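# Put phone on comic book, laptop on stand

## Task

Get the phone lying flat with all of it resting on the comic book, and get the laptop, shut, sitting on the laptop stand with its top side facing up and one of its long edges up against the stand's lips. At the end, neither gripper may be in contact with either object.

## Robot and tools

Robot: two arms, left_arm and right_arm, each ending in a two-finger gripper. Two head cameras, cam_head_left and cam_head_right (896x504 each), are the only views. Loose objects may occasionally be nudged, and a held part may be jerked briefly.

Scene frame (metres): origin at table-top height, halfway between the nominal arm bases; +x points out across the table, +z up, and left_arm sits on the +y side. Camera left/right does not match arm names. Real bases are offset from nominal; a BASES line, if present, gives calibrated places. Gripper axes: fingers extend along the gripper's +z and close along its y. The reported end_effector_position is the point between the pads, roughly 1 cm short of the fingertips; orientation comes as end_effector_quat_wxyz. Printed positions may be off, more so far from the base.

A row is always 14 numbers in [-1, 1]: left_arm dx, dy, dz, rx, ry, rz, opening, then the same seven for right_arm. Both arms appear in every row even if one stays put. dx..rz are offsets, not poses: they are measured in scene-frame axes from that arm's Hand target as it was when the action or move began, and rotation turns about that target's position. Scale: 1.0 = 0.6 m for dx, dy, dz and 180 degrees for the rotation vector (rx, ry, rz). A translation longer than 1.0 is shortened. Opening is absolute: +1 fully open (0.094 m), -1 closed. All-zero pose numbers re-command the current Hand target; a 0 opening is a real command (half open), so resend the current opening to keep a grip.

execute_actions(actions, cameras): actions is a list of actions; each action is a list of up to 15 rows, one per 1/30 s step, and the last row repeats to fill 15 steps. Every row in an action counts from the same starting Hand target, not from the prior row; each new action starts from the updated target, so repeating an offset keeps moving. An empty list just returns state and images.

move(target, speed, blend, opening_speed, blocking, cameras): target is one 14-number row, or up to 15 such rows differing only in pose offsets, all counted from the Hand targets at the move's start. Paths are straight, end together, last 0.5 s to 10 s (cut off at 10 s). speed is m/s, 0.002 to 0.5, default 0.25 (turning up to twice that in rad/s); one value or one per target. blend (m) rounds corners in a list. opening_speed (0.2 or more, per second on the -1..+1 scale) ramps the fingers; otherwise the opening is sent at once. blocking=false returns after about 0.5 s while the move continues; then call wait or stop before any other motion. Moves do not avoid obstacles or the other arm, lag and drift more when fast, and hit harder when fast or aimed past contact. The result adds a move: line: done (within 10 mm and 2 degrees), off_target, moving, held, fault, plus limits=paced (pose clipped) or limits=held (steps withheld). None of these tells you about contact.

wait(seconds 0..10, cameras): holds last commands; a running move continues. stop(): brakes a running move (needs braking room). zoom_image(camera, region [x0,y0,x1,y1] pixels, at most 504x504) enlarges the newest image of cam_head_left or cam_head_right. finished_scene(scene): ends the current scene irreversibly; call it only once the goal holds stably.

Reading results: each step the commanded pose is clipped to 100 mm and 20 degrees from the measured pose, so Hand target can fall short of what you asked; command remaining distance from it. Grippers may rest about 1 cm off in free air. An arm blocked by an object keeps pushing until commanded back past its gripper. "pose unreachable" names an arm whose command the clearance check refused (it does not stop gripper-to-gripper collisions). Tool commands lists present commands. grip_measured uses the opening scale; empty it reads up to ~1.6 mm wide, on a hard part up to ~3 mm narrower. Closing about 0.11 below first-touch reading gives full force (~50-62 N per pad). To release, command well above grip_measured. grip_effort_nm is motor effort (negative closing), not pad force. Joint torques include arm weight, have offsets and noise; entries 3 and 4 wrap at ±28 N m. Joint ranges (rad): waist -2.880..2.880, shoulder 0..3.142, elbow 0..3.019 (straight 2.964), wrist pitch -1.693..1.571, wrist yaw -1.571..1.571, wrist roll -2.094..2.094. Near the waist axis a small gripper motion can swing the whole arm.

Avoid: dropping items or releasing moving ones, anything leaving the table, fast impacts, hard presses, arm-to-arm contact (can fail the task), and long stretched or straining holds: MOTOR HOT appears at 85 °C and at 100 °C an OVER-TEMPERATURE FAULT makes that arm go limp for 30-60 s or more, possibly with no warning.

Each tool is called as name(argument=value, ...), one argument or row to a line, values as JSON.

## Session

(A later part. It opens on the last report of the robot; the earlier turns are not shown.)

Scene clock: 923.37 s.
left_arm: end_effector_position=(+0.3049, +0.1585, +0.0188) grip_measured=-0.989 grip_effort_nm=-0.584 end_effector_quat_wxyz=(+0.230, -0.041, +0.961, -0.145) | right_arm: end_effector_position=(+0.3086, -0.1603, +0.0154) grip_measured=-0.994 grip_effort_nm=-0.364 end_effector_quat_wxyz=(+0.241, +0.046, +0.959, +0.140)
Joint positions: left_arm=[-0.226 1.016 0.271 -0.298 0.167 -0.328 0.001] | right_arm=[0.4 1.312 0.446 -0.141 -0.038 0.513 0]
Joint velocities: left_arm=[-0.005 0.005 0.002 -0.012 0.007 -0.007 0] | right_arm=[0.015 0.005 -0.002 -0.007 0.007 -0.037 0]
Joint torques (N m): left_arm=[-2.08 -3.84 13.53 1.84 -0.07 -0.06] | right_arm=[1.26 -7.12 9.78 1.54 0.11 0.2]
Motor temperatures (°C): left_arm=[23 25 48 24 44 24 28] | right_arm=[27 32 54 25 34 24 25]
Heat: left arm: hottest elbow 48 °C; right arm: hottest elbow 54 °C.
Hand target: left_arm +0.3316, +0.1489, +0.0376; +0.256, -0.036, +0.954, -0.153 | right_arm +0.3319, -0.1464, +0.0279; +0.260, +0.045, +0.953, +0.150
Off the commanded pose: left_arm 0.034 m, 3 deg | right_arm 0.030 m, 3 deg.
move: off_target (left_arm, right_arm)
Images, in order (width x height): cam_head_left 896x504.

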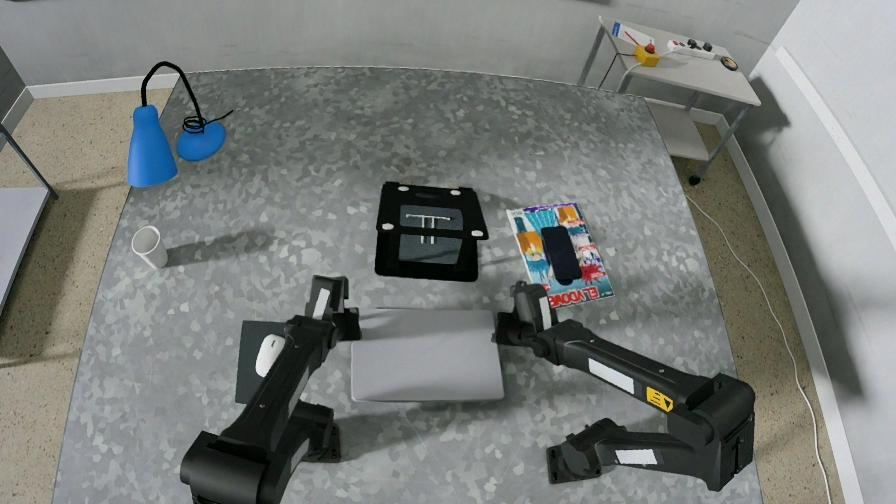

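move(
  target=[0,-0.1,0,0,0,0,-1,0,0.095,0,0,0,0,-1],
  speed=0.1,
  cameras=[],
)

move(
  target=[0.01,-0.02,0.06,0,0,0,-1,0.01,0.02,0.065,0,0,0,-1],
  speed=0.05,
  cameras=["cam_head_left","cam_head_right"],
)

Scene clock: 930.97 s.
left_arm: end_effector_position=(+0.3044, +0.1546, +0.0169) grip_measured=-0.989 grip_effort_nm=-0.589 end_effector_quat_wxyz=(+0.249, -0.077, +0.962, -0.083) | right_arm: end_effector_position=(+0.3095, -0.1524, +0.0156) grip_measured=-0.994 grip_effort_nm=-0.349 end_effector_quat_wxyz=(+0.257, +0.074, +0.959, +0.097)
Joint positions: left_arm=[-0.37 1.02 0.273 -0.295 -0.049 -0.487 0.001] | right_arm=[0.486 1.329 0.468 -0.164 0.11 0.615 0]
Joint velocities: left_arm=[0.005 -0.005 -0.012 0.007 -0.037 0.022 0] | right_arm=[0.005 -0.005 -0.002 -0.012 -0.022 0.007 0]
Joint torques (N m): left_arm=[-9.58 -1.73 16.01 2.25 3.21 -0.38] | right_arm=[6.36 -4.84 12.46 1.69 -1.85 0.48]
Motor temperatures (°C): left_arm=[23 25 47 24 42 24 28] | right_arm=[27 32 52 25 33 24 25]
Heat: left arm: hottest elbow 47 °C; right arm: hottest elbow 52 °C.
Hand target: left_arm +0.3311, +0.0891, +0.0377; +0.256, -0.036, +0.954, -0.154 | right_arm +0.3326, -0.0893, +0.0273; +0.259, +0.045, +0.953, +0.150
Off the commanded pose: left_arm 0.074 m, 9 deg | right_arm 0.068 m, 7 deg.
move: off_target (left_arm, right_arm)
No camera images: "cameras" was empty.

Scene clock: 932.37 s.
left_arm: end_effector_position=(+0.2951, +0.1495, +0.0197) grip_measured=-0.989 grip_effort_nm=-0.584 end_effector_quat_wxyz=(+0.211, -0.073, +0.972, -0.069) | right_arm: end_effector_position=(+0.3015, -0.1565, +0.0159) grip_measured=-0.994 grip_effort_nm=-0.359 end_effector_quat_wxyz=(+0.217, +0.074, +0.971, +0.066)
Joint positions: left_arm=[-0.403 1.02 0.316 -0.421 -0.057 -0.512 0.001] | right_arm=[0.493 1.328 0.515 -0.316 0.123 0.624 0]
Joint velocities: left_arm=[-0.005 0.005 0.007 -0.007 0.007 0.022 0] | right_arm=[-0.005 0.005 0.007 -0.007 0.022 0.037 0]
Joint torques (N m): left_arm=[-8.53 -6.53 19.12 1.85 3.06 -0.35] | right_arm=[6.89 -11.11 14.08 1.8 -2.24 0.46]
Motor temperatures (°C): left_arm=[23 25 47 24 43 24 28] | right_arm=[27 32 52 25 33 24 25]
Heat: left arm: hottest elbow 47 °C; right arm: hottest elbow 52 °C.
Hand target: left_arm +0.3374, +0.0768, +0.0734; +0.256, -0.036, +0.954, -0.154 | right_arm +0.3386, -0.0777, +0.0655; +0.259, +0.045, +0.953, +0.150
Off the commanded pose: left_arm 0.100 m, 12 deg | right_arm 0.101 m, 11 deg; position clipped.
move: off_target (left_arm, right_arm); limits=paced

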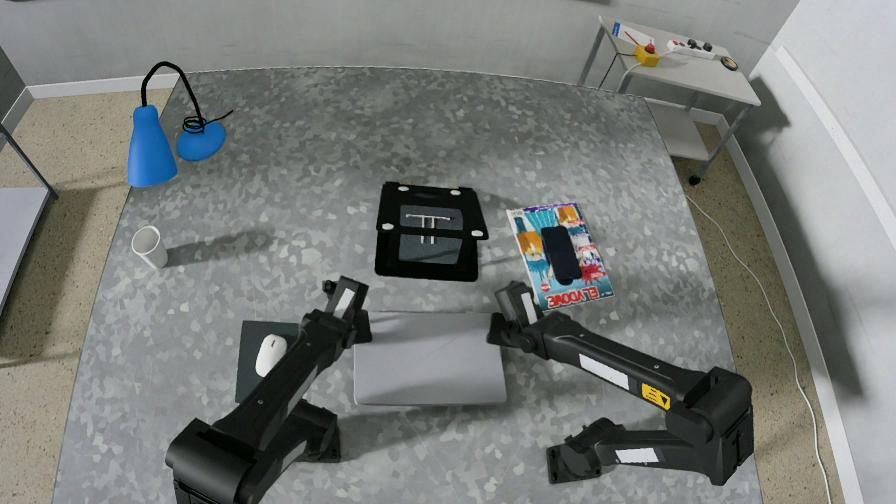

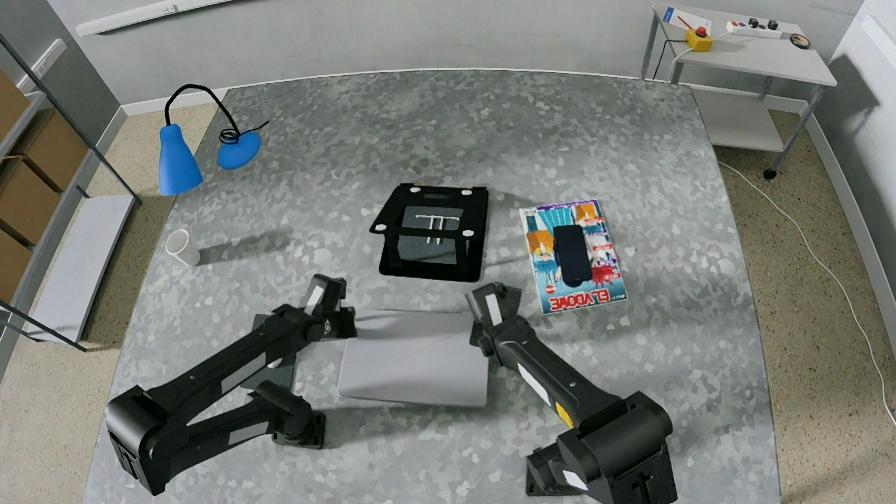

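move(
  target=[-0.02,0.038,0.045,0,-0.05,0,-1,-0.015,-0.048,0.05,0,-0.05,0,-1],
  speed=0.05,
  cameras=["cam_head_left","cam_head_right"],
)

Scene clock: 941.63 s.
left_arm: end_effector_position=(+0.3092, +0.1109, +0.0755) grip_measured=-0.989 grip_effort_nm=-0.584 end_effector_quat_wxyz=(+0.301, -0.031, +0.942, -0.142) | right_arm: end_effector_position=(+0.3210, -0.1092, +0.0822) grip_measured=-0.993 grip_effort_nm=-0.364 end_effector_quat_wxyz=(+0.315, +0.033, +0.938, +0.143)
Joint positions: left_arm=[-0.49 0.848 0.32 -0.365 -0.033 -0.516 0.001] | right_arm=[0.572 1.199 0.525 -0.199 0.121 0.603 0]
Joint velocities: left_arm=[-0.024 -0.015 -0.002 -0.017 0.007 -0.066 0] | right_arm=[-0.005 -0.015 -0.002 -0.012 0.037 -0.022 0]
Joint torques (N m): left_arm=[-2.08 -4.72 13.85 2.1 -0.2 0.07] | right_arm=[0.15 -9.88 8.28 1.72 0.19 0.05]
Motor temperatures (°C): left_arm=[23 25 47 24 47 24 28] | right_arm=[27 32 51 25 35 24 25]
Heat: left arm: hottest elbow 47 °C; right arm: hottest elbow 51 °C.
Hand target: left_arm +0.3258, +0.0996, +0.1007; +0.330, -0.024, +0.930, -0.157 | right_arm +0.3293, -0.1064, +0.0960; +0.333, +0.032, +0.930, +0.152
Off the commanded pose: left_arm 0.032 m, 4 deg | right_arm 0.016 m, 2 deg.
move: off_target (left_arm, right_arm)

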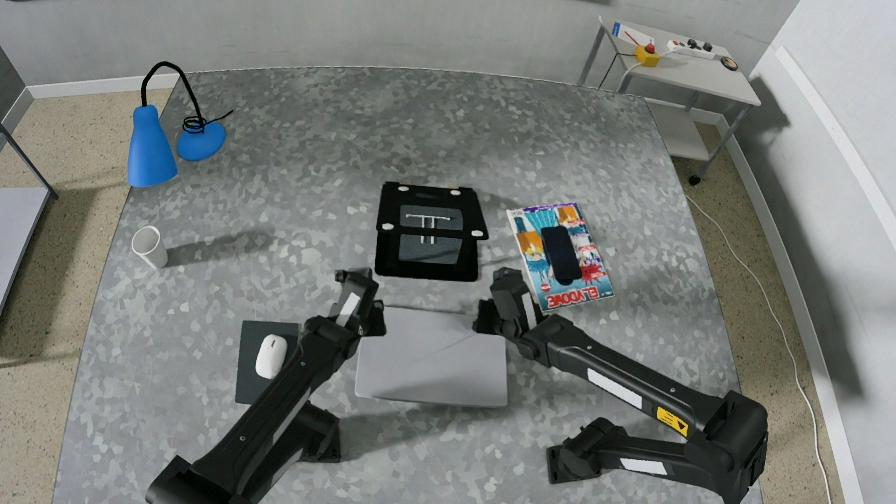

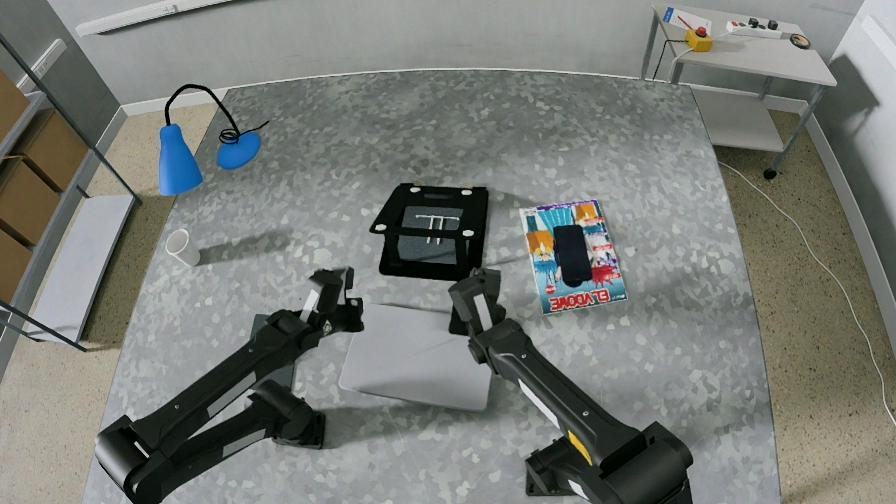

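zoom_image(
  camera="cam_head_left",
  region=[340, 370, 440, 430],
)

zoom_image(
  camera="cam_head_right",
  region=[420, 370, 520, 430],
)

Scaled by 5.040.

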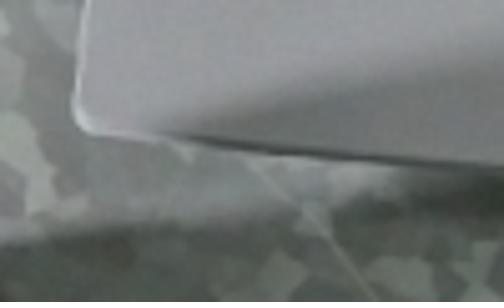

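Scaled by 5.040.

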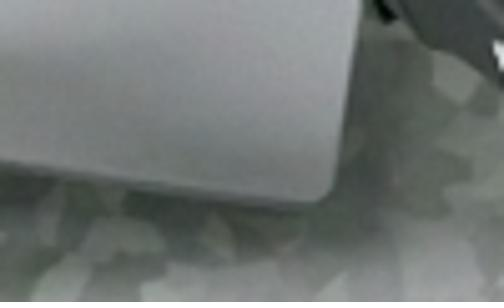

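move(
  target=[
    [-0.043,0.2,0.032,0,0,0,-0.15,-0.049,-0.189,0.04,0,0,0,-0.15],
    [-0.151,0.192,-0.018,-0.1196,0.0933,-0.052,-0.15,-0.157,-0.181,-0.01,0.1196,0.0933,0.052,-0.15],
  ],
  speed=0.2,
)

Scene clock: 1013.03 s.
left_arm: end_effector_position=(+0.2164, +0.2026, +0.0693) grip_measured=-0.152 grip_effort_nm=0.125 end_effector_quat_wxyz=(+0.140, -0.035, +0.925, -0.352) | right_arm: end_effector_position=(+0.2394, -0.2114, +0.1018) grip_measured=-0.151 grip_effort_nm=0.061 end_effector_quat_wxyz=(+0.189, +0.032, +0.919, +0.346)
Joint positions: left_arm=[0.453 0.873 0.326 -1.087 0.774 0.431 0.04] | right_arm=[-0.037 0.884 0.394 -0.612 -0.687 0.208 0.04]
Joint velocities: left_arm=[-0.005 0.005 0.002 0.017 0.022 -0.022 -0.001] | right_arm=[-0.005 -0.015 0.007 -0.017 -0.037 0.007 0]
Joint torques (N m): left_arm=[-0.79 -1.73 14.76 -0.14 0.49 0.15] | right_arm=[-0.38 -2.67 7.17 0.51 -0.4 0.03]
Motor temperatures (°C): left_arm=[23 25 43 24 36 24 28] | right_arm=[26 32 44 25 29 24 25]
Heat: left arm: hottest elbow 43 °C; right arm: hottest elbow 44 °C.
Hand target: left_arm +0.2358, +0.2157, +0.0888; +0.162, -0.030, +0.925, -0.344 | right_arm +0.2340, -0.2145, +0.0922; +0.175, +0.040, +0.921, +0.345
Off the commanded pose: left_arm 0.030 m, 3 deg | right_arm 0.013 m, 2 deg.
move: off_target (left_arm, right_arm)

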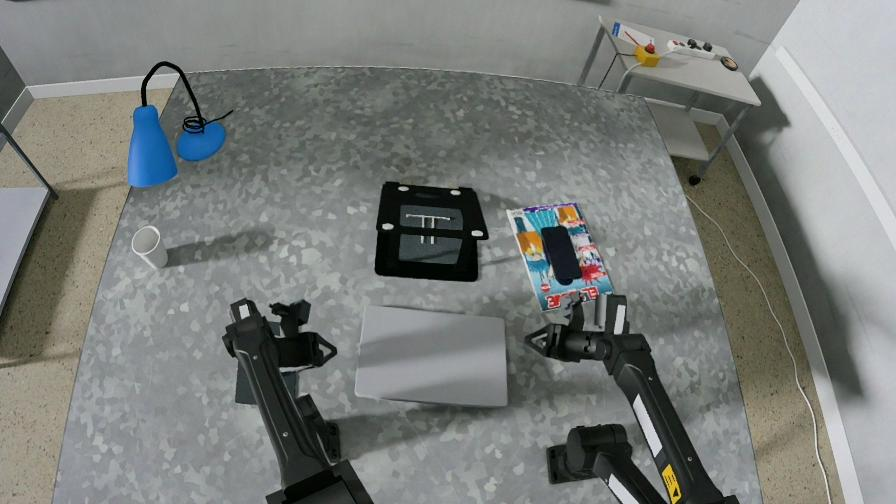

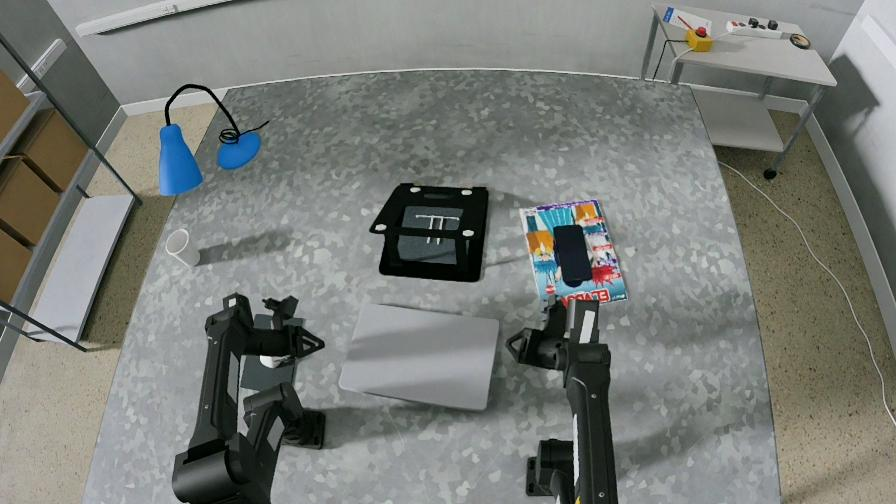

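zoom_image(
  camera="cam_head_left",
  region=[210, 285, 370, 415],
)

zoom_image(
  camera="cam_head_left",
  region=[500, 280, 660, 410],
)

zoom_image(
  camera="cam_head_right",
  region=[200, 280, 360, 410],
)

Scaled by 3.150.

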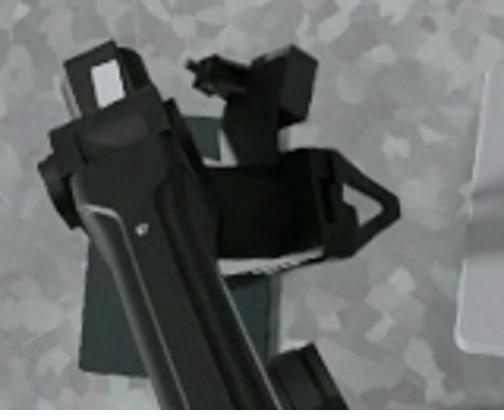

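Scaled by 3.150.

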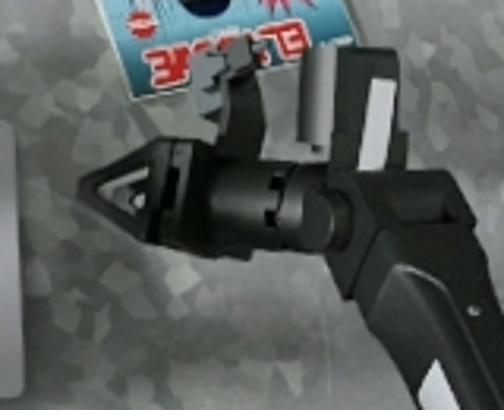

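Scaled by 3.150.

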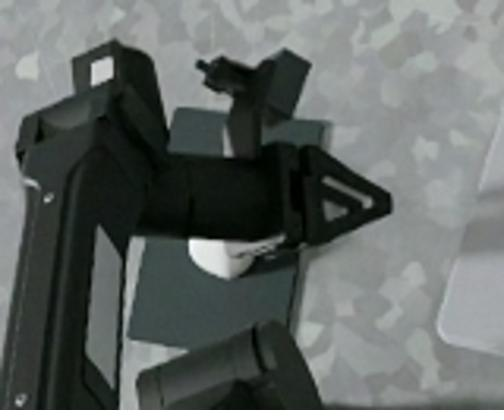

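move(
  target=[0,0,-0.06,0,0,0,-0.15,-0.02,0,-0.095,0,0,0,-0.15],
  speed=0.1,
)

zoom_image(
  camera="cam_head_left",
  region=[260, 280, 600, 430],
)

zoom_image(
  camera="cam_head_right",
  region=[250, 280, 590, 430],
)

Scene clock: 1022.10 s.
left_arm: end_effector_position=(+0.2345, +0.2134, +0.0548) grip_measured=-0.152 grip_effort_nm=0.125 end_effector_quat_wxyz=(+0.159, -0.027, +0.925, -0.343) | right_arm: end_effector_position=(+0.2239, -0.2130, +0.0421) grip_measured=-0.151 grip_effort_nm=0.061 end_effector_quat_wxyz=(+0.179, +0.036, +0.921, +0.345)
Joint positions: left_arm=[0.462 0.973 0.326 -0.95 0.775 0.442 0.04] | right_arm=[-0.046 1.013 0.269 -0.387 -0.689 0.197 0.04]
Joint velocities: left_arm=[-0.005 0.005 0.007 0.007 0.022 0.037 0] | right_arm=[-0.005 -0.005 0.002 -0.022 -0.007 -0.051 0.002]
Joint torques (N m): left_arm=[-0.44 -2.67 8.12 0.85 0.57 0.1] | right_arm=[-0.03 -2.96 5.9 1.39 -0.41 0.08]
Motor temperatures (°C): left_arm=[23 25 42 24 36 24 28] | right_arm=[26 32 43 25 29 24 25]
Heat: left arm: hottest elbow 42 °C; right arm: hottest elbow 43 °C.
Hand target: left_arm +0.2357, +0.2153, +0.0530; +0.161, -0.031, +0.925, -0.344 | right_arm +0.2210, -0.2147, +0.0355; +0.175, +0.040, +0.921, +0.345
Off the commanded pose: left_arm 0.003 m, 1 deg | right_arm 0.007 m, 1 deg.
move: done

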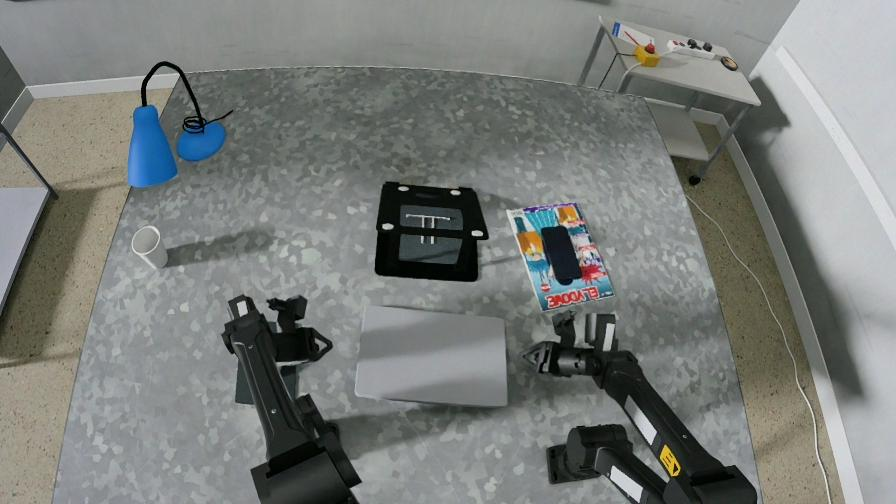

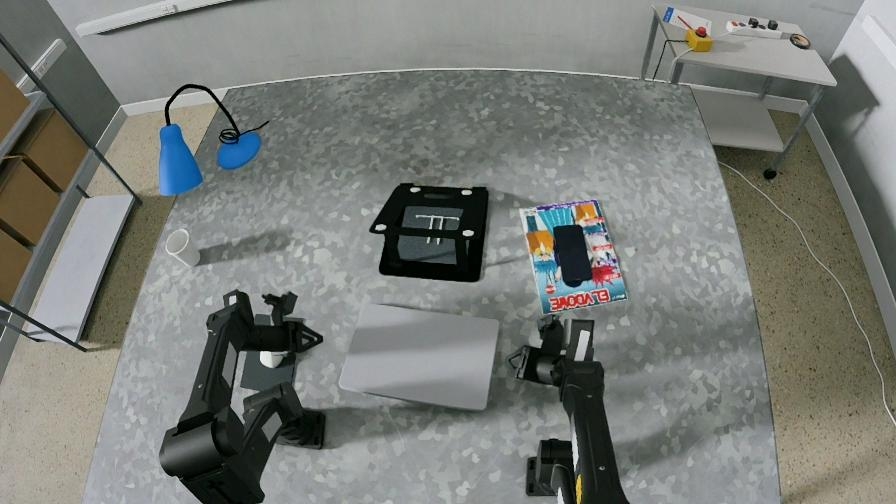

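Scaled by 1.482.

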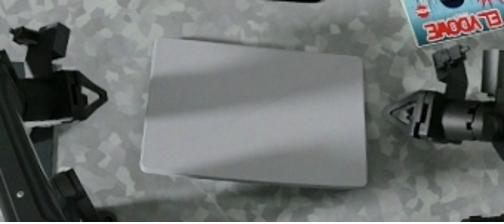

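Scaled by 1.482.

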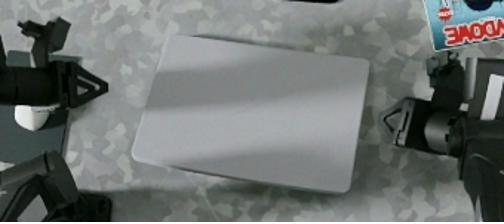

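move(
  target=[-0.022,-0.02,-0.045,0,0,0,-0.15,-0.023,0.02,-0.033,0,0,0,-0.15],
  speed=0.08,
)

zoom_image(
  camera="cam_head_left",
  region=[260, 280, 600, 430],
)

zoom_image(
  camera="cam_head_right",
  region=[250, 280, 590, 430],
)

Scene clock: 1026.33 s.
left_arm: end_effector_position=(+0.2251, +0.2080, +0.0302) grip_measured=-0.152 grip_effort_nm=0.129 end_effector_quat_wxyz=(+0.168, -0.032, +0.925, -0.339) | right_arm: end_effector_position=(+0.2154, -0.2055, +0.0267) grip_measured=-0.151 grip_effort_nm=0.066 end_effector_quat_wxyz=(+0.189, +0.038, +0.918, +0.346)
Joint positions: left_arm=[0.459 0.989 0.249 -0.825 0.776 0.417 0.04] | right_arm=[-0.006 1.028 0.206 -0.253 -0.671 0.257 0.04]
Joint velocities: left_arm=[-0.015 -0.015 0.007 -0.002 -0.066 0.022 0.001] | right_arm=[0.005 -0.005 0.007 0.002 0.051 0.022 0]
Joint torques (N m): left_arm=[-2.84 -2.67 6.91 0.87 0.57 0] | right_arm=[1.44 -2.26 5.11 1.24 -0.09 0.19]
Motor temperatures (°C): left_arm=[23 25 41 24 36 24 28] | right_arm=[26 32 43 25 29 24 25]
Heat: left arm: hottest elbow 41 °C; right arm: hottest elbow 43 °C.
Hand target: left_arm +0.2225, +0.2031, +0.0262; +0.162, -0.031, +0.924, -0.344 | right_arm +0.2067, -0.2026, +0.0158; +0.174, +0.040, +0.921, +0.345
Off the commanded pose: left_arm 0.007 m, 1 deg | right_arm 0.014 m, 2 deg.
move: off_target (right_arm)

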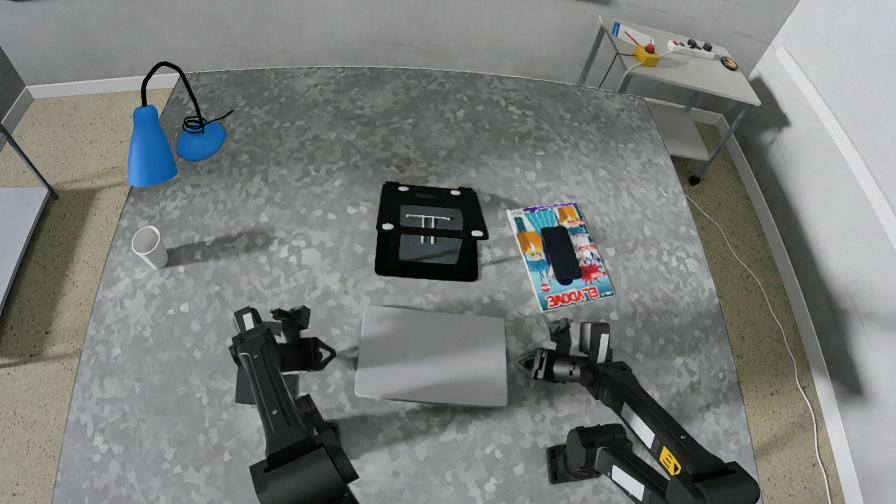

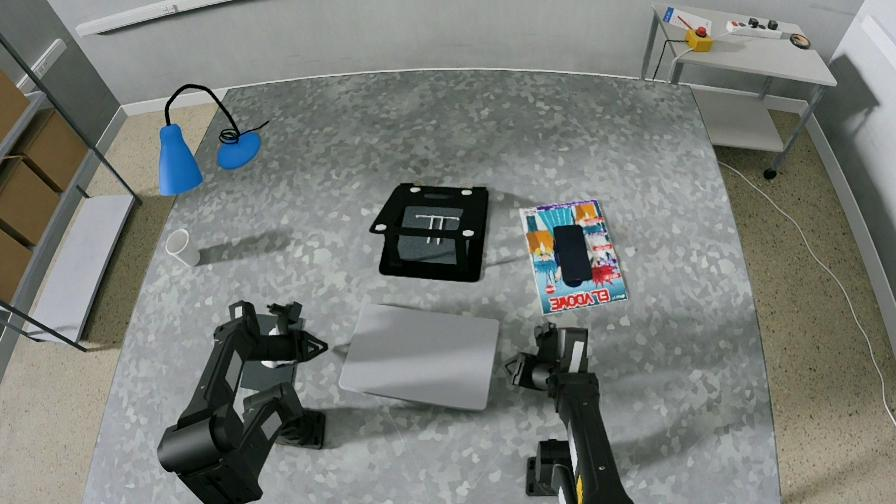

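Scaled by 1.482.

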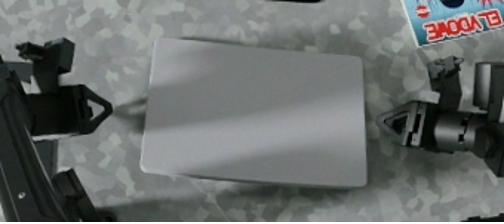

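Scaled by 1.482.

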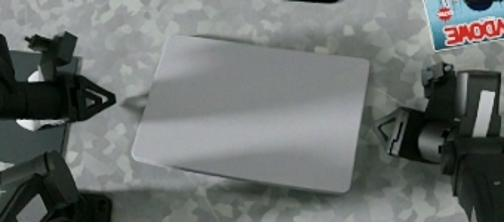

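move(
  target=[0,-0.065,0,0,0,0,-0.15,0,0.063,0,0,0,0,-0.15],
  speed=0.06,
)

zoom_image(
  camera="cam_head_left",
  region=[260, 280, 600, 430],
)

zoom_image(
  camera="cam_head_right",
  region=[250, 280, 590, 430],
)

Scene clock: 1031.70 s.
left_arm: end_effector_position=(+0.2261, +0.1710, +0.0286) grip_measured=-0.152 grip_effort_nm=0.129 end_effector_quat_wxyz=(+0.164, -0.040, +0.925, -0.339) | right_arm: end_effector_position=(+0.2201, -0.1750, +0.0267) grip_measured=-0.151 grip_effort_nm=0.066 end_effector_quat_wxyz=(+0.197, +0.049, +0.919, +0.337)
Joint positions: left_arm=[0.219 0.854 0.185 -0.668 0.744 0.07 0.04] | right_arm=[0.179 1.03 0.193 -0.112 -0.545 0.47 0.04]
Joint velocities: left_arm=[-0.015 -0.005 0.007 -0.022 -0.022 0.022 0] | right_arm=[-0.015 -0.005 0.012 -0.012 -0.007 -0.007 0.001]
Joint torques (N m): left_arm=[-3.25 -2.96 7.31 1.14 0.63 -0.08] | right_arm=[3.08 -1.85 5.24 1.61 -0.67 0.21]
Motor temperatures (°C): left_arm=[23 25 41 24 35 24 28] | right_arm=[26 32 42 25 29 24 25]
Heat: left arm: hottest elbow 41 °C; right arm: hottest elbow 42 °C.
Hand target: left_arm +0.2227, +0.1645, +0.0266; +0.163, -0.031, +0.924, -0.344 | right_arm +0.2069, -0.1647, +0.0153; +0.173, +0.040, +0.922, +0.344
Off the commanded pose: left_arm 0.008 m, 1 deg | right_arm 0.020 m, 3 deg.
move: off_target (right_arm)

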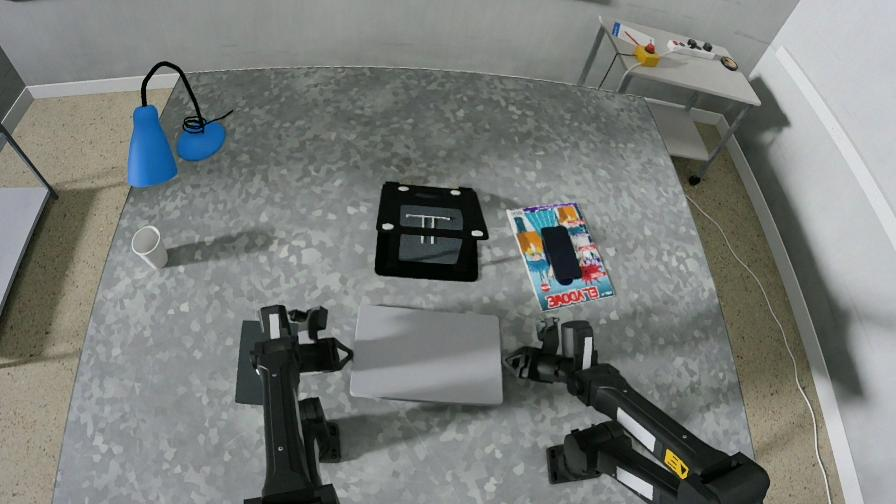

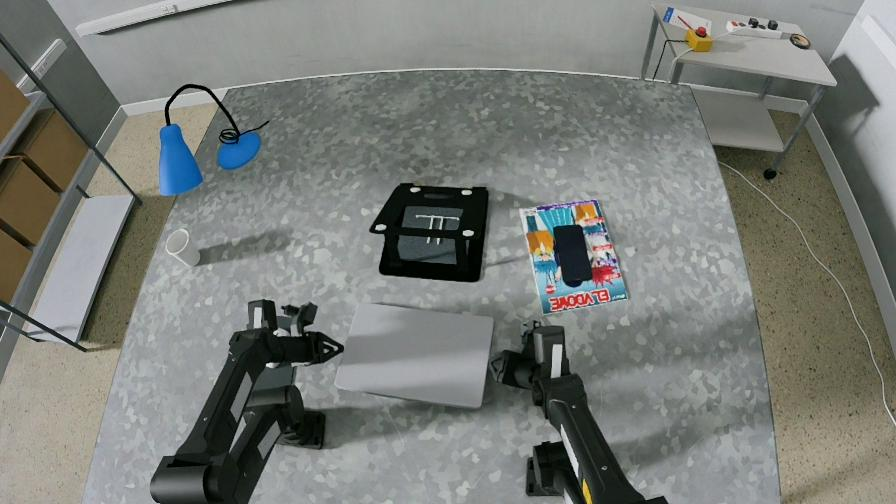

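Scaled by 1.482.

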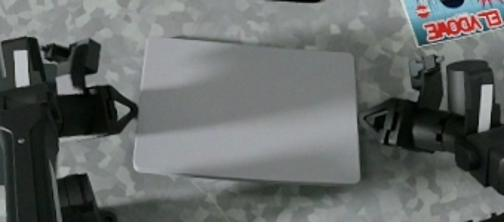

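Scaled by 1.482.

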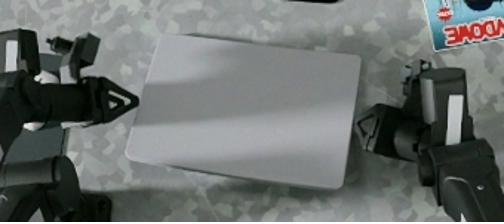

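zoom_image(
  camera="cam_head_right",
  region=[470, 310, 560, 400],
)

zoom_image(
  camera="cam_head_left",
  region=[480, 310, 570, 400],
)

zoom_image(
  camera="cam_head_left",
  region=[300, 310, 390, 400],
)

zoom_image(
  camera="cam_head_right",
  region=[290, 310, 380, 400],
)

Scaled by 5.600.

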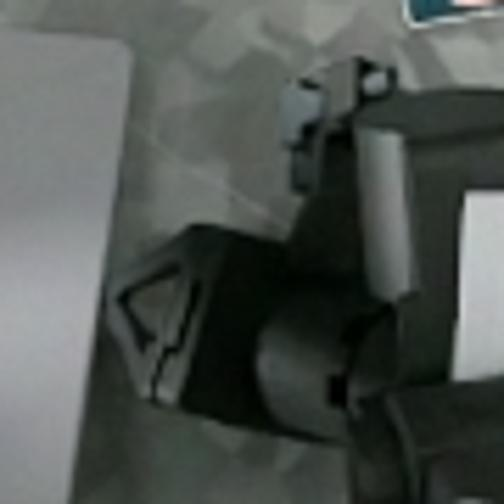

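Scaled by 5.600.

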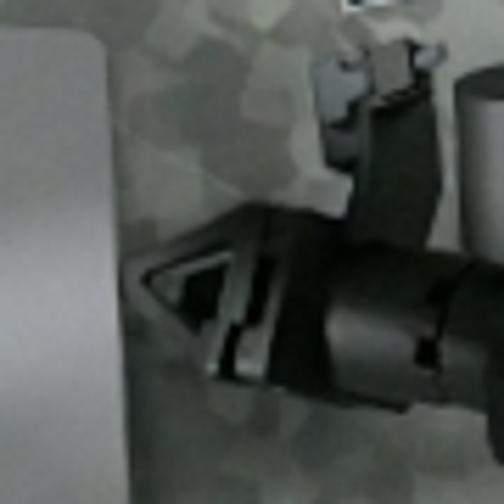

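Scaled by 5.600.

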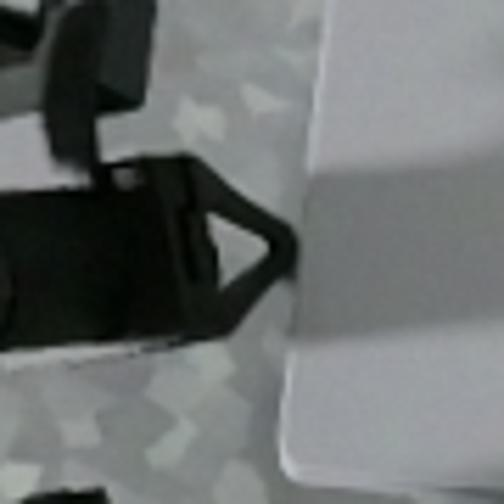

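Scaled by 5.600.

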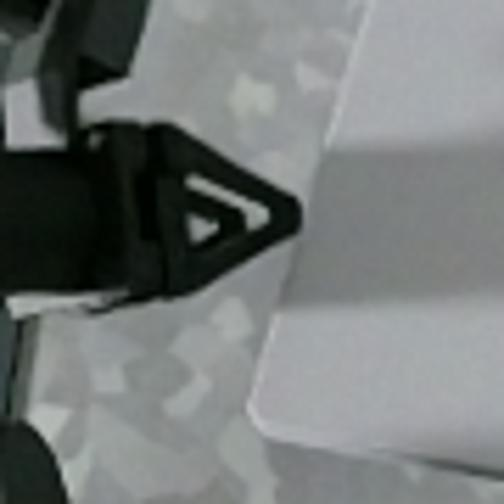

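move(
  target=[0,-0.04,0,0,0,0,-0.15,0,0,0,0,0,0,-0.15],
  speed=0.05,
)

zoom_image(
  camera="cam_head_left",
  region=[300, 310, 390, 400],
)

zoom_image(
  camera="cam_head_right",
  region=[290, 310, 380, 400],
)

zoom_image(
  camera="cam_head_left",
  region=[480, 310, 570, 400],
)

Scene clock: 1046.80 s.
left_arm: end_effector_position=(+0.2362, +0.1669, +0.0283) grip_measured=-0.152 grip_effort_nm=0.129 end_effector_quat_wxyz=(+0.183, -0.064, +0.931, -0.310) | right_arm: end_effector_position=(+0.2207, -0.1759, +0.0263) grip_measured=-0.154 grip_effort_nm=0.203 end_effector_quat_wxyz=(+0.197, +0.054, +0.920, +0.335)
Joint positions: left_arm=[0.116 0.78 0.164 -0.573 0.647 -0.121 0.04] | right_arm=[0.179 1.03 0.193 -0.112 -0.538 0.478 0.04]
Joint velocities: left_arm=[-0.015 -0.005 0.012 0.007 -0.051 -0.037 0] | right_arm=[-0.005 -0.044 -0.007 -0.007 0.022 -0.007 -0.001]
Joint torques (N m): left_arm=[-6.36 -2.08 7.35 1.02 2.6 -0.04] | right_arm=[3.08 -1.85 5.22 1.59 -0.91 0.14]
Motor temperatures (°C): left_arm=[23 25 39 24 36 24 28] | right_arm=[26 32 41 25 29 24 25]
Heat: left arm: hottest elbow 39 °C; right arm: hottest elbow 41 °C.
Hand target: left_arm +0.2228, +0.1407, +0.0269; +0.164, -0.032, +0.924, -0.344 | right_arm +0.2069, -0.1647, +0.0154; +0.173, +0.040, +0.922, +0.344
Off the commanded pose: left_arm 0.030 m, 6 deg | right_arm 0.021 m, 3 deg.
move: off_target (left_arm, right_arm)

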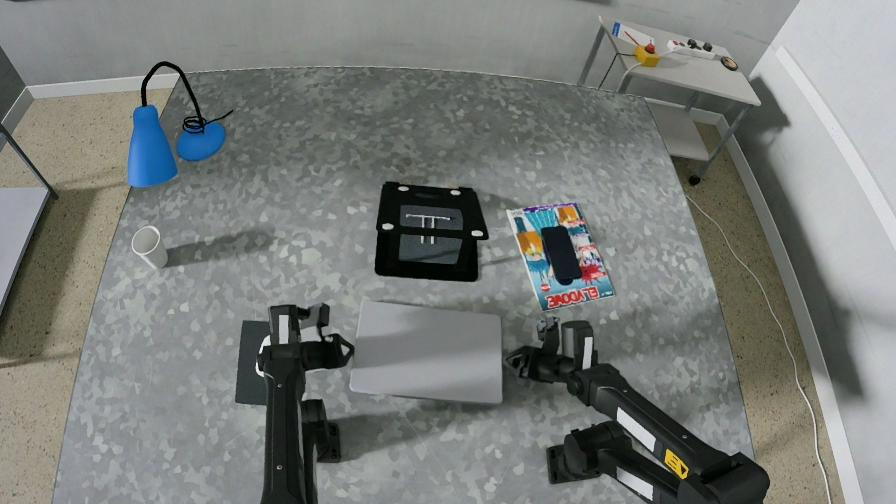

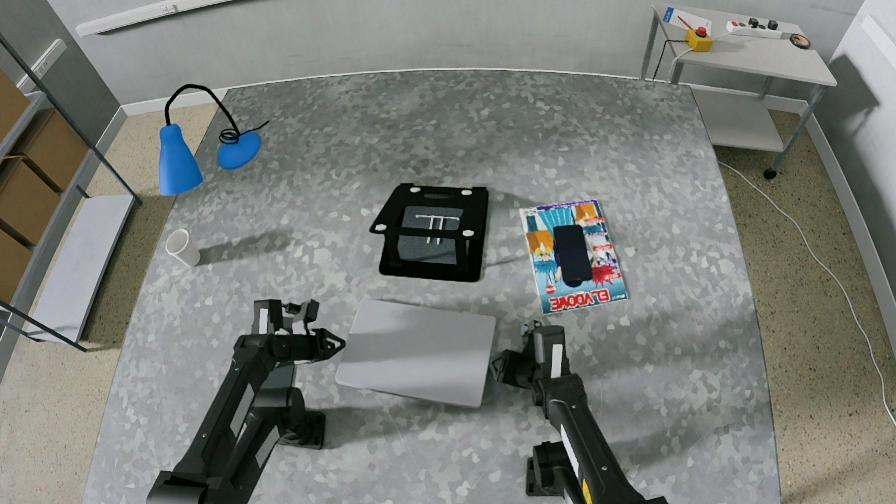

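Scaled by 5.600.

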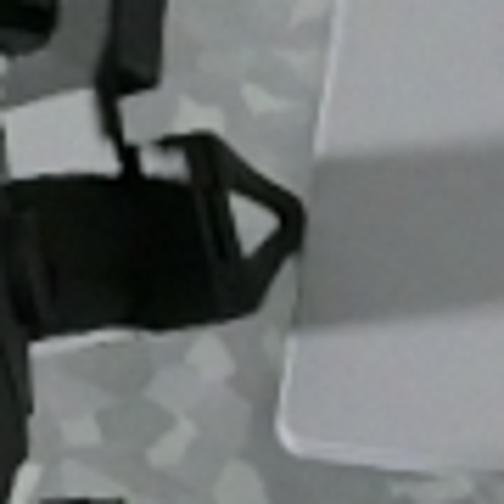

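Scaled by 5.600.

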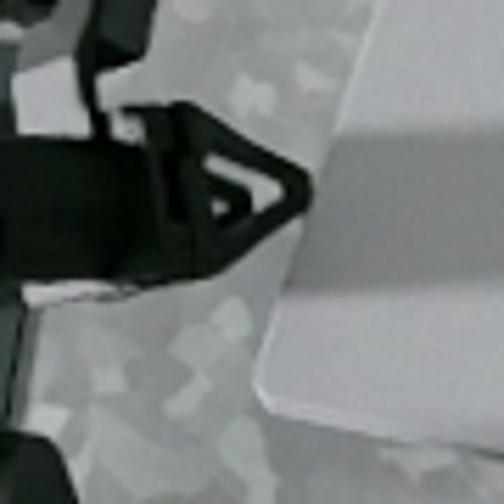

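Scaled by 5.600.

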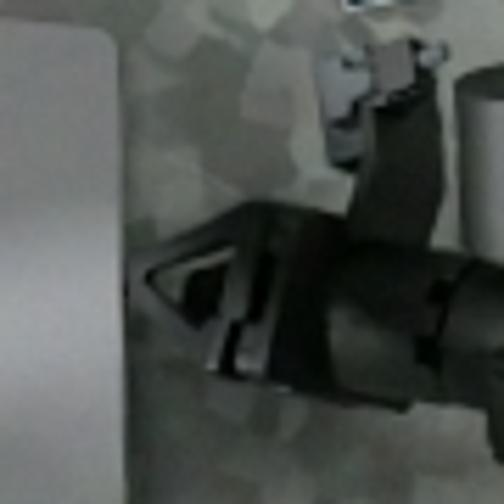

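move(
  target=[0,0.077,0.025,0,0,0,0.5,0.0,-0.042,0.03,0,0,0,0.5],
  speed=0.05,
)

zoom_image(
  camera="cam_head_left",
  region=[300, 310, 390, 400],
)

zoom_image(
  camera="cam_head_left",
  region=[480, 310, 570, 400],
)

zoom_image(
  camera="cam_head_right",
  region=[470, 310, 560, 400],
)

Scene clock: 1056.10 s.
left_arm: end_effector_position=(+0.2105, +0.1781, +0.0310) grip_measured=+0.498 grip_effort_nm=0.129 end_effector_quat_wxyz=(+0.156, -0.028, +0.924, -0.349) | right_arm: end_effector_position=(+0.2074, -0.1854, +0.0356) grip_measured=+0.498 grip_effort_nm=0.090 end_effector_quat_wxyz=(+0.184, +0.028, +0.918, +0.351)
Joint positions: left_arm=[0.32 0.853 0.193 -0.81 0.78 0.247 0.07] | right_arm=[0.096 0.957 0.2 -0.265 -0.636 0.347 0.07]
Joint velocities: left_arm=[-0.015 -0.015 -0.012 -0.017 -0.022 0.007 -0.001] | right_arm=[-0.005 -0.005 0.007 0.002 0.037 -0.081 0]
Joint torques (N m): left_arm=[-0.38 -0.67 12.27 0.02 0.24 0.08] | right_arm=[-0.38 -3.08 7.46 -0.12 -0.04 0.14]
Motor temperatures (°C): left_arm=[23 25 38 24 40 24 27] | right_arm=[26 32 40 25 29 24 25]
Heat: left arm: hottest wrist yaw 40 °C; right arm: hottest elbow 40 °C.
Hand target: left_arm +0.2227, +0.1867, +0.0413; +0.162, -0.031, +0.924, -0.344 | right_arm +0.2071, -0.1898, +0.0337; +0.174, +0.040, +0.922, +0.345
Off the commanded pose: left_arm 0.019 m, 1 deg | right_arm 0.005 m, 2 deg.
move: off_target (left_arm)

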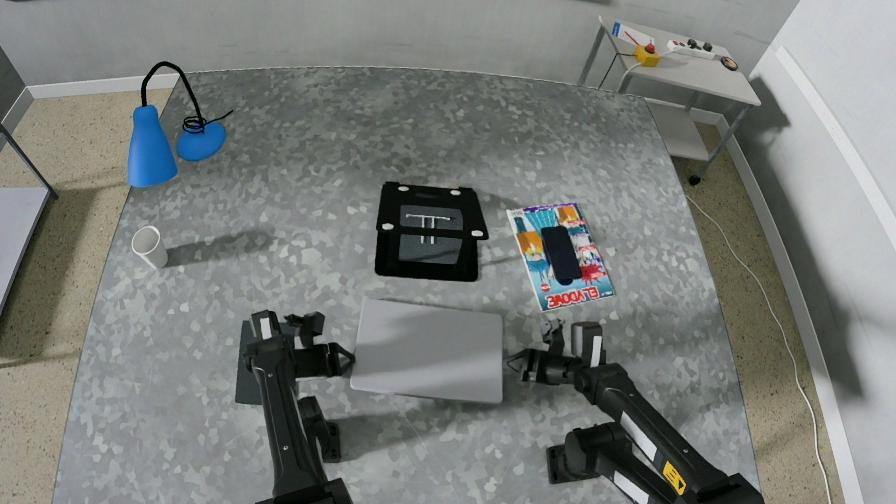

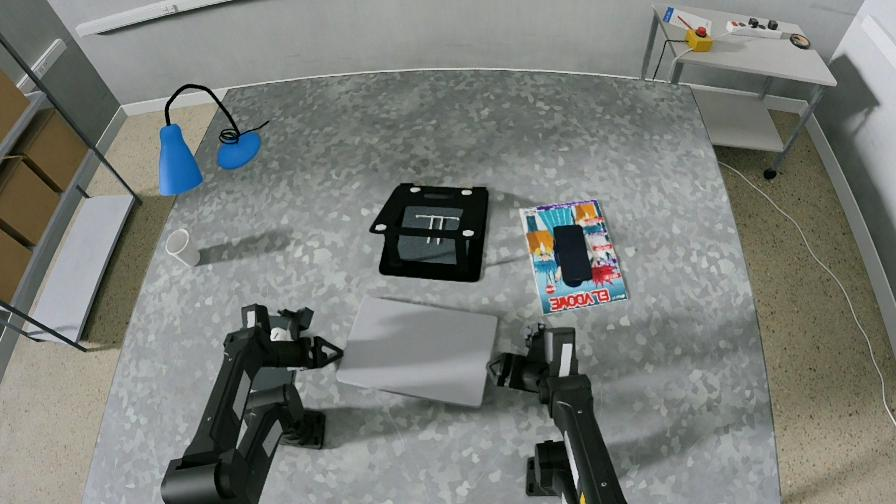

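Scaled by 5.600.

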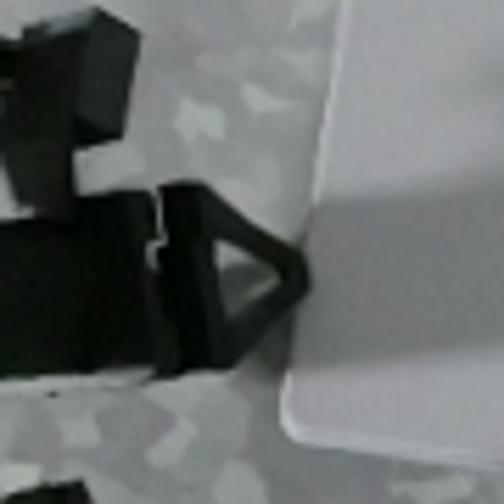

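Scaled by 5.600.

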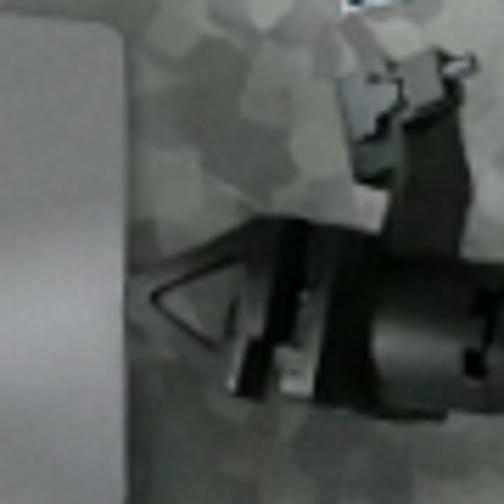

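Scaled by 5.600.

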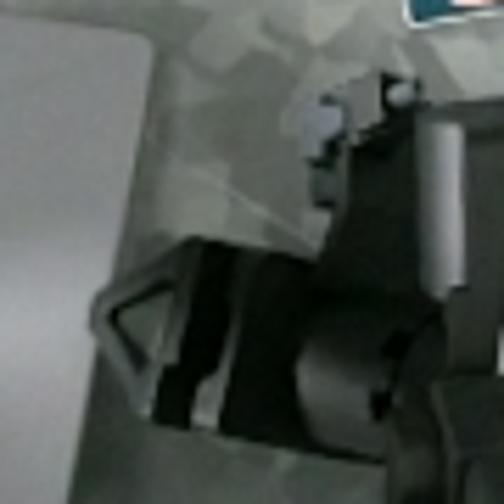

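move(
  target=[0.0,-0.075,0.015,0,0,0,0.5,0.0,0.072,0,0,0,0,0.5],
  speed=0.05,
)

zoom_image(
  camera="cam_head_left",
  region=[300, 310, 390, 400],
)

zoom_image(
  camera="cam_head_left",
  region=[480, 310, 570, 400],
)

zoom_image(
  camera="cam_head_right",
  region=[470, 310, 560, 400],
)

Scene clock: 1065.13 s.
left_arm: end_effector_position=(+0.2218, +0.1444, +0.0499) grip_measured=+0.498 grip_effort_nm=0.134 end_effector_quat_wxyz=(+0.157, -0.038, +0.925, -0.345) | right_arm: end_effector_position=(+0.2081, -0.1503, +0.0368) grip_measured=+0.498 grip_effort_nm=0.076 end_effector_quat_wxyz=(+0.181, +0.040, +0.920, +0.345)
Joint positions: left_arm=[0.043 0.691 0.193 -0.709 0.703 -0.145 0.07] | right_arm=[0.301 0.97 0.2 -0.148 -0.503 0.568 0.07]
Joint velocities: left_arm=[0.015 -0.005 -0.002 0.002 0.051 -0.007 0] | right_arm=[-0.015 0.005 -0.007 -0.012 0.037 0.007 0]
Joint torques (N m): left_arm=[-2.78 -1.61 9.51 1.48 0.27 -0.06] | right_arm=[1.55 -1.9 7.2 1.37 -0.09 0.16]
Motor temperatures (°C): left_arm=[23 25 39 24 38 24 27] | right_arm=[26 32 40 25 29 24 25]
Heat: left arm: hottest elbow 39 °C; right arm: hottest elbow 40 °C.
Hand target: left_arm +0.2230, +0.1420, +0.0507; +0.164, -0.032, +0.924, -0.344 | right_arm +0.2071, -0.1465, +0.0331; +0.173, +0.040, +0.922, +0.344
Off the commanded pose: left_arm 0.003 m, 1 deg | right_arm 0.005 m, 1 deg.
move: done

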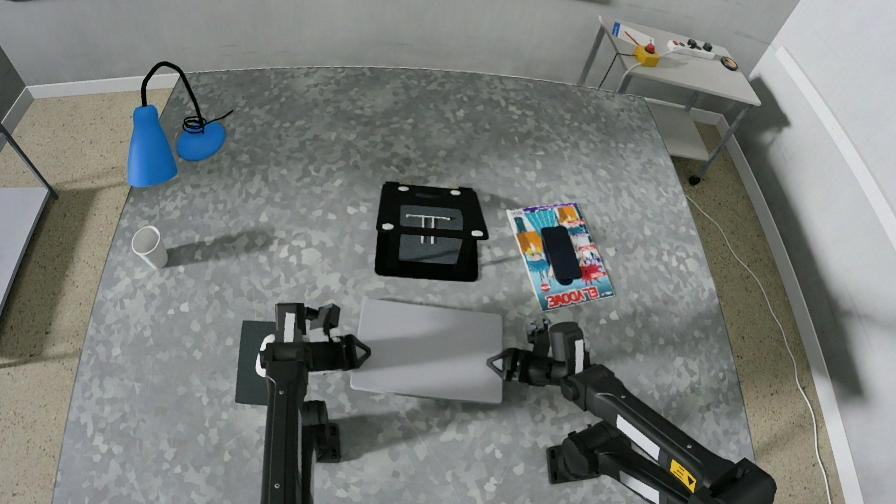

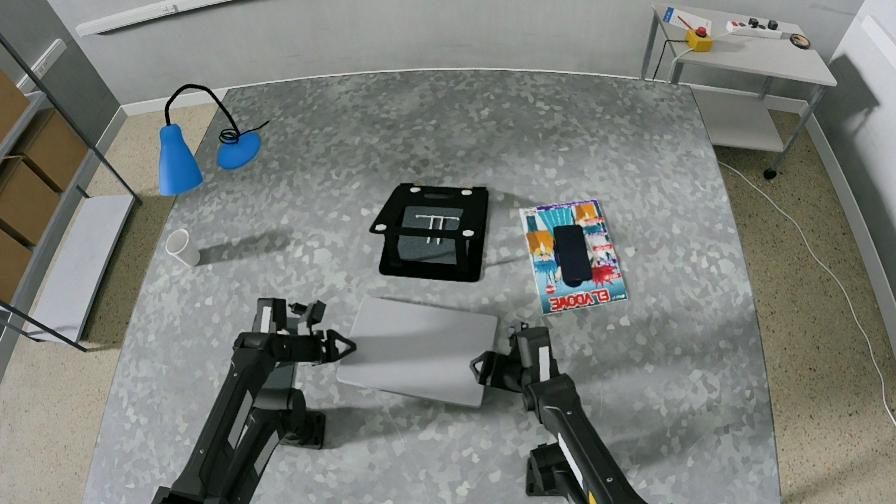

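Scaled by 5.600.

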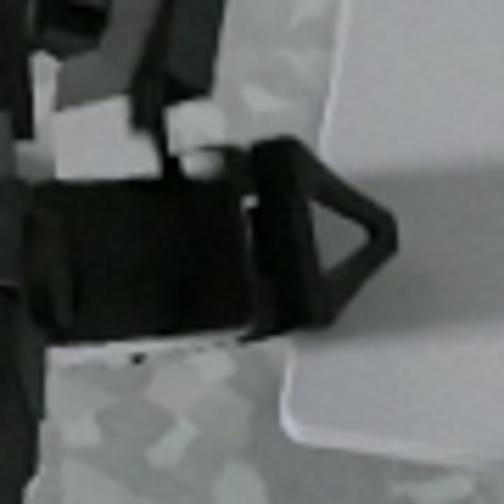

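Scaled by 5.600.

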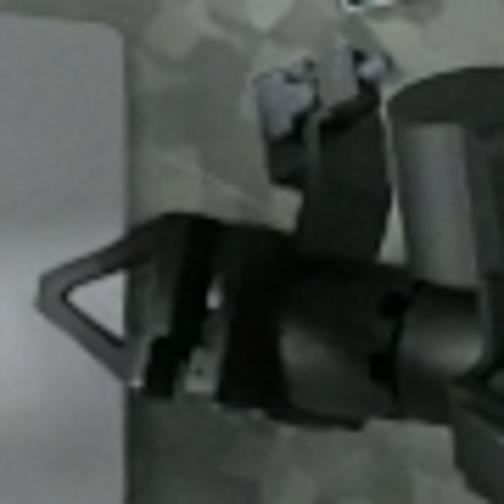

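Scaled by 5.600.

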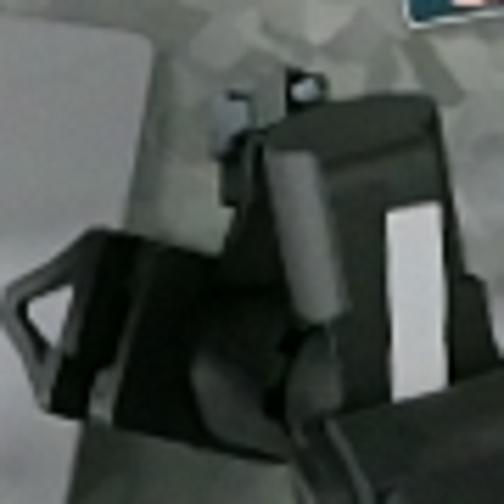

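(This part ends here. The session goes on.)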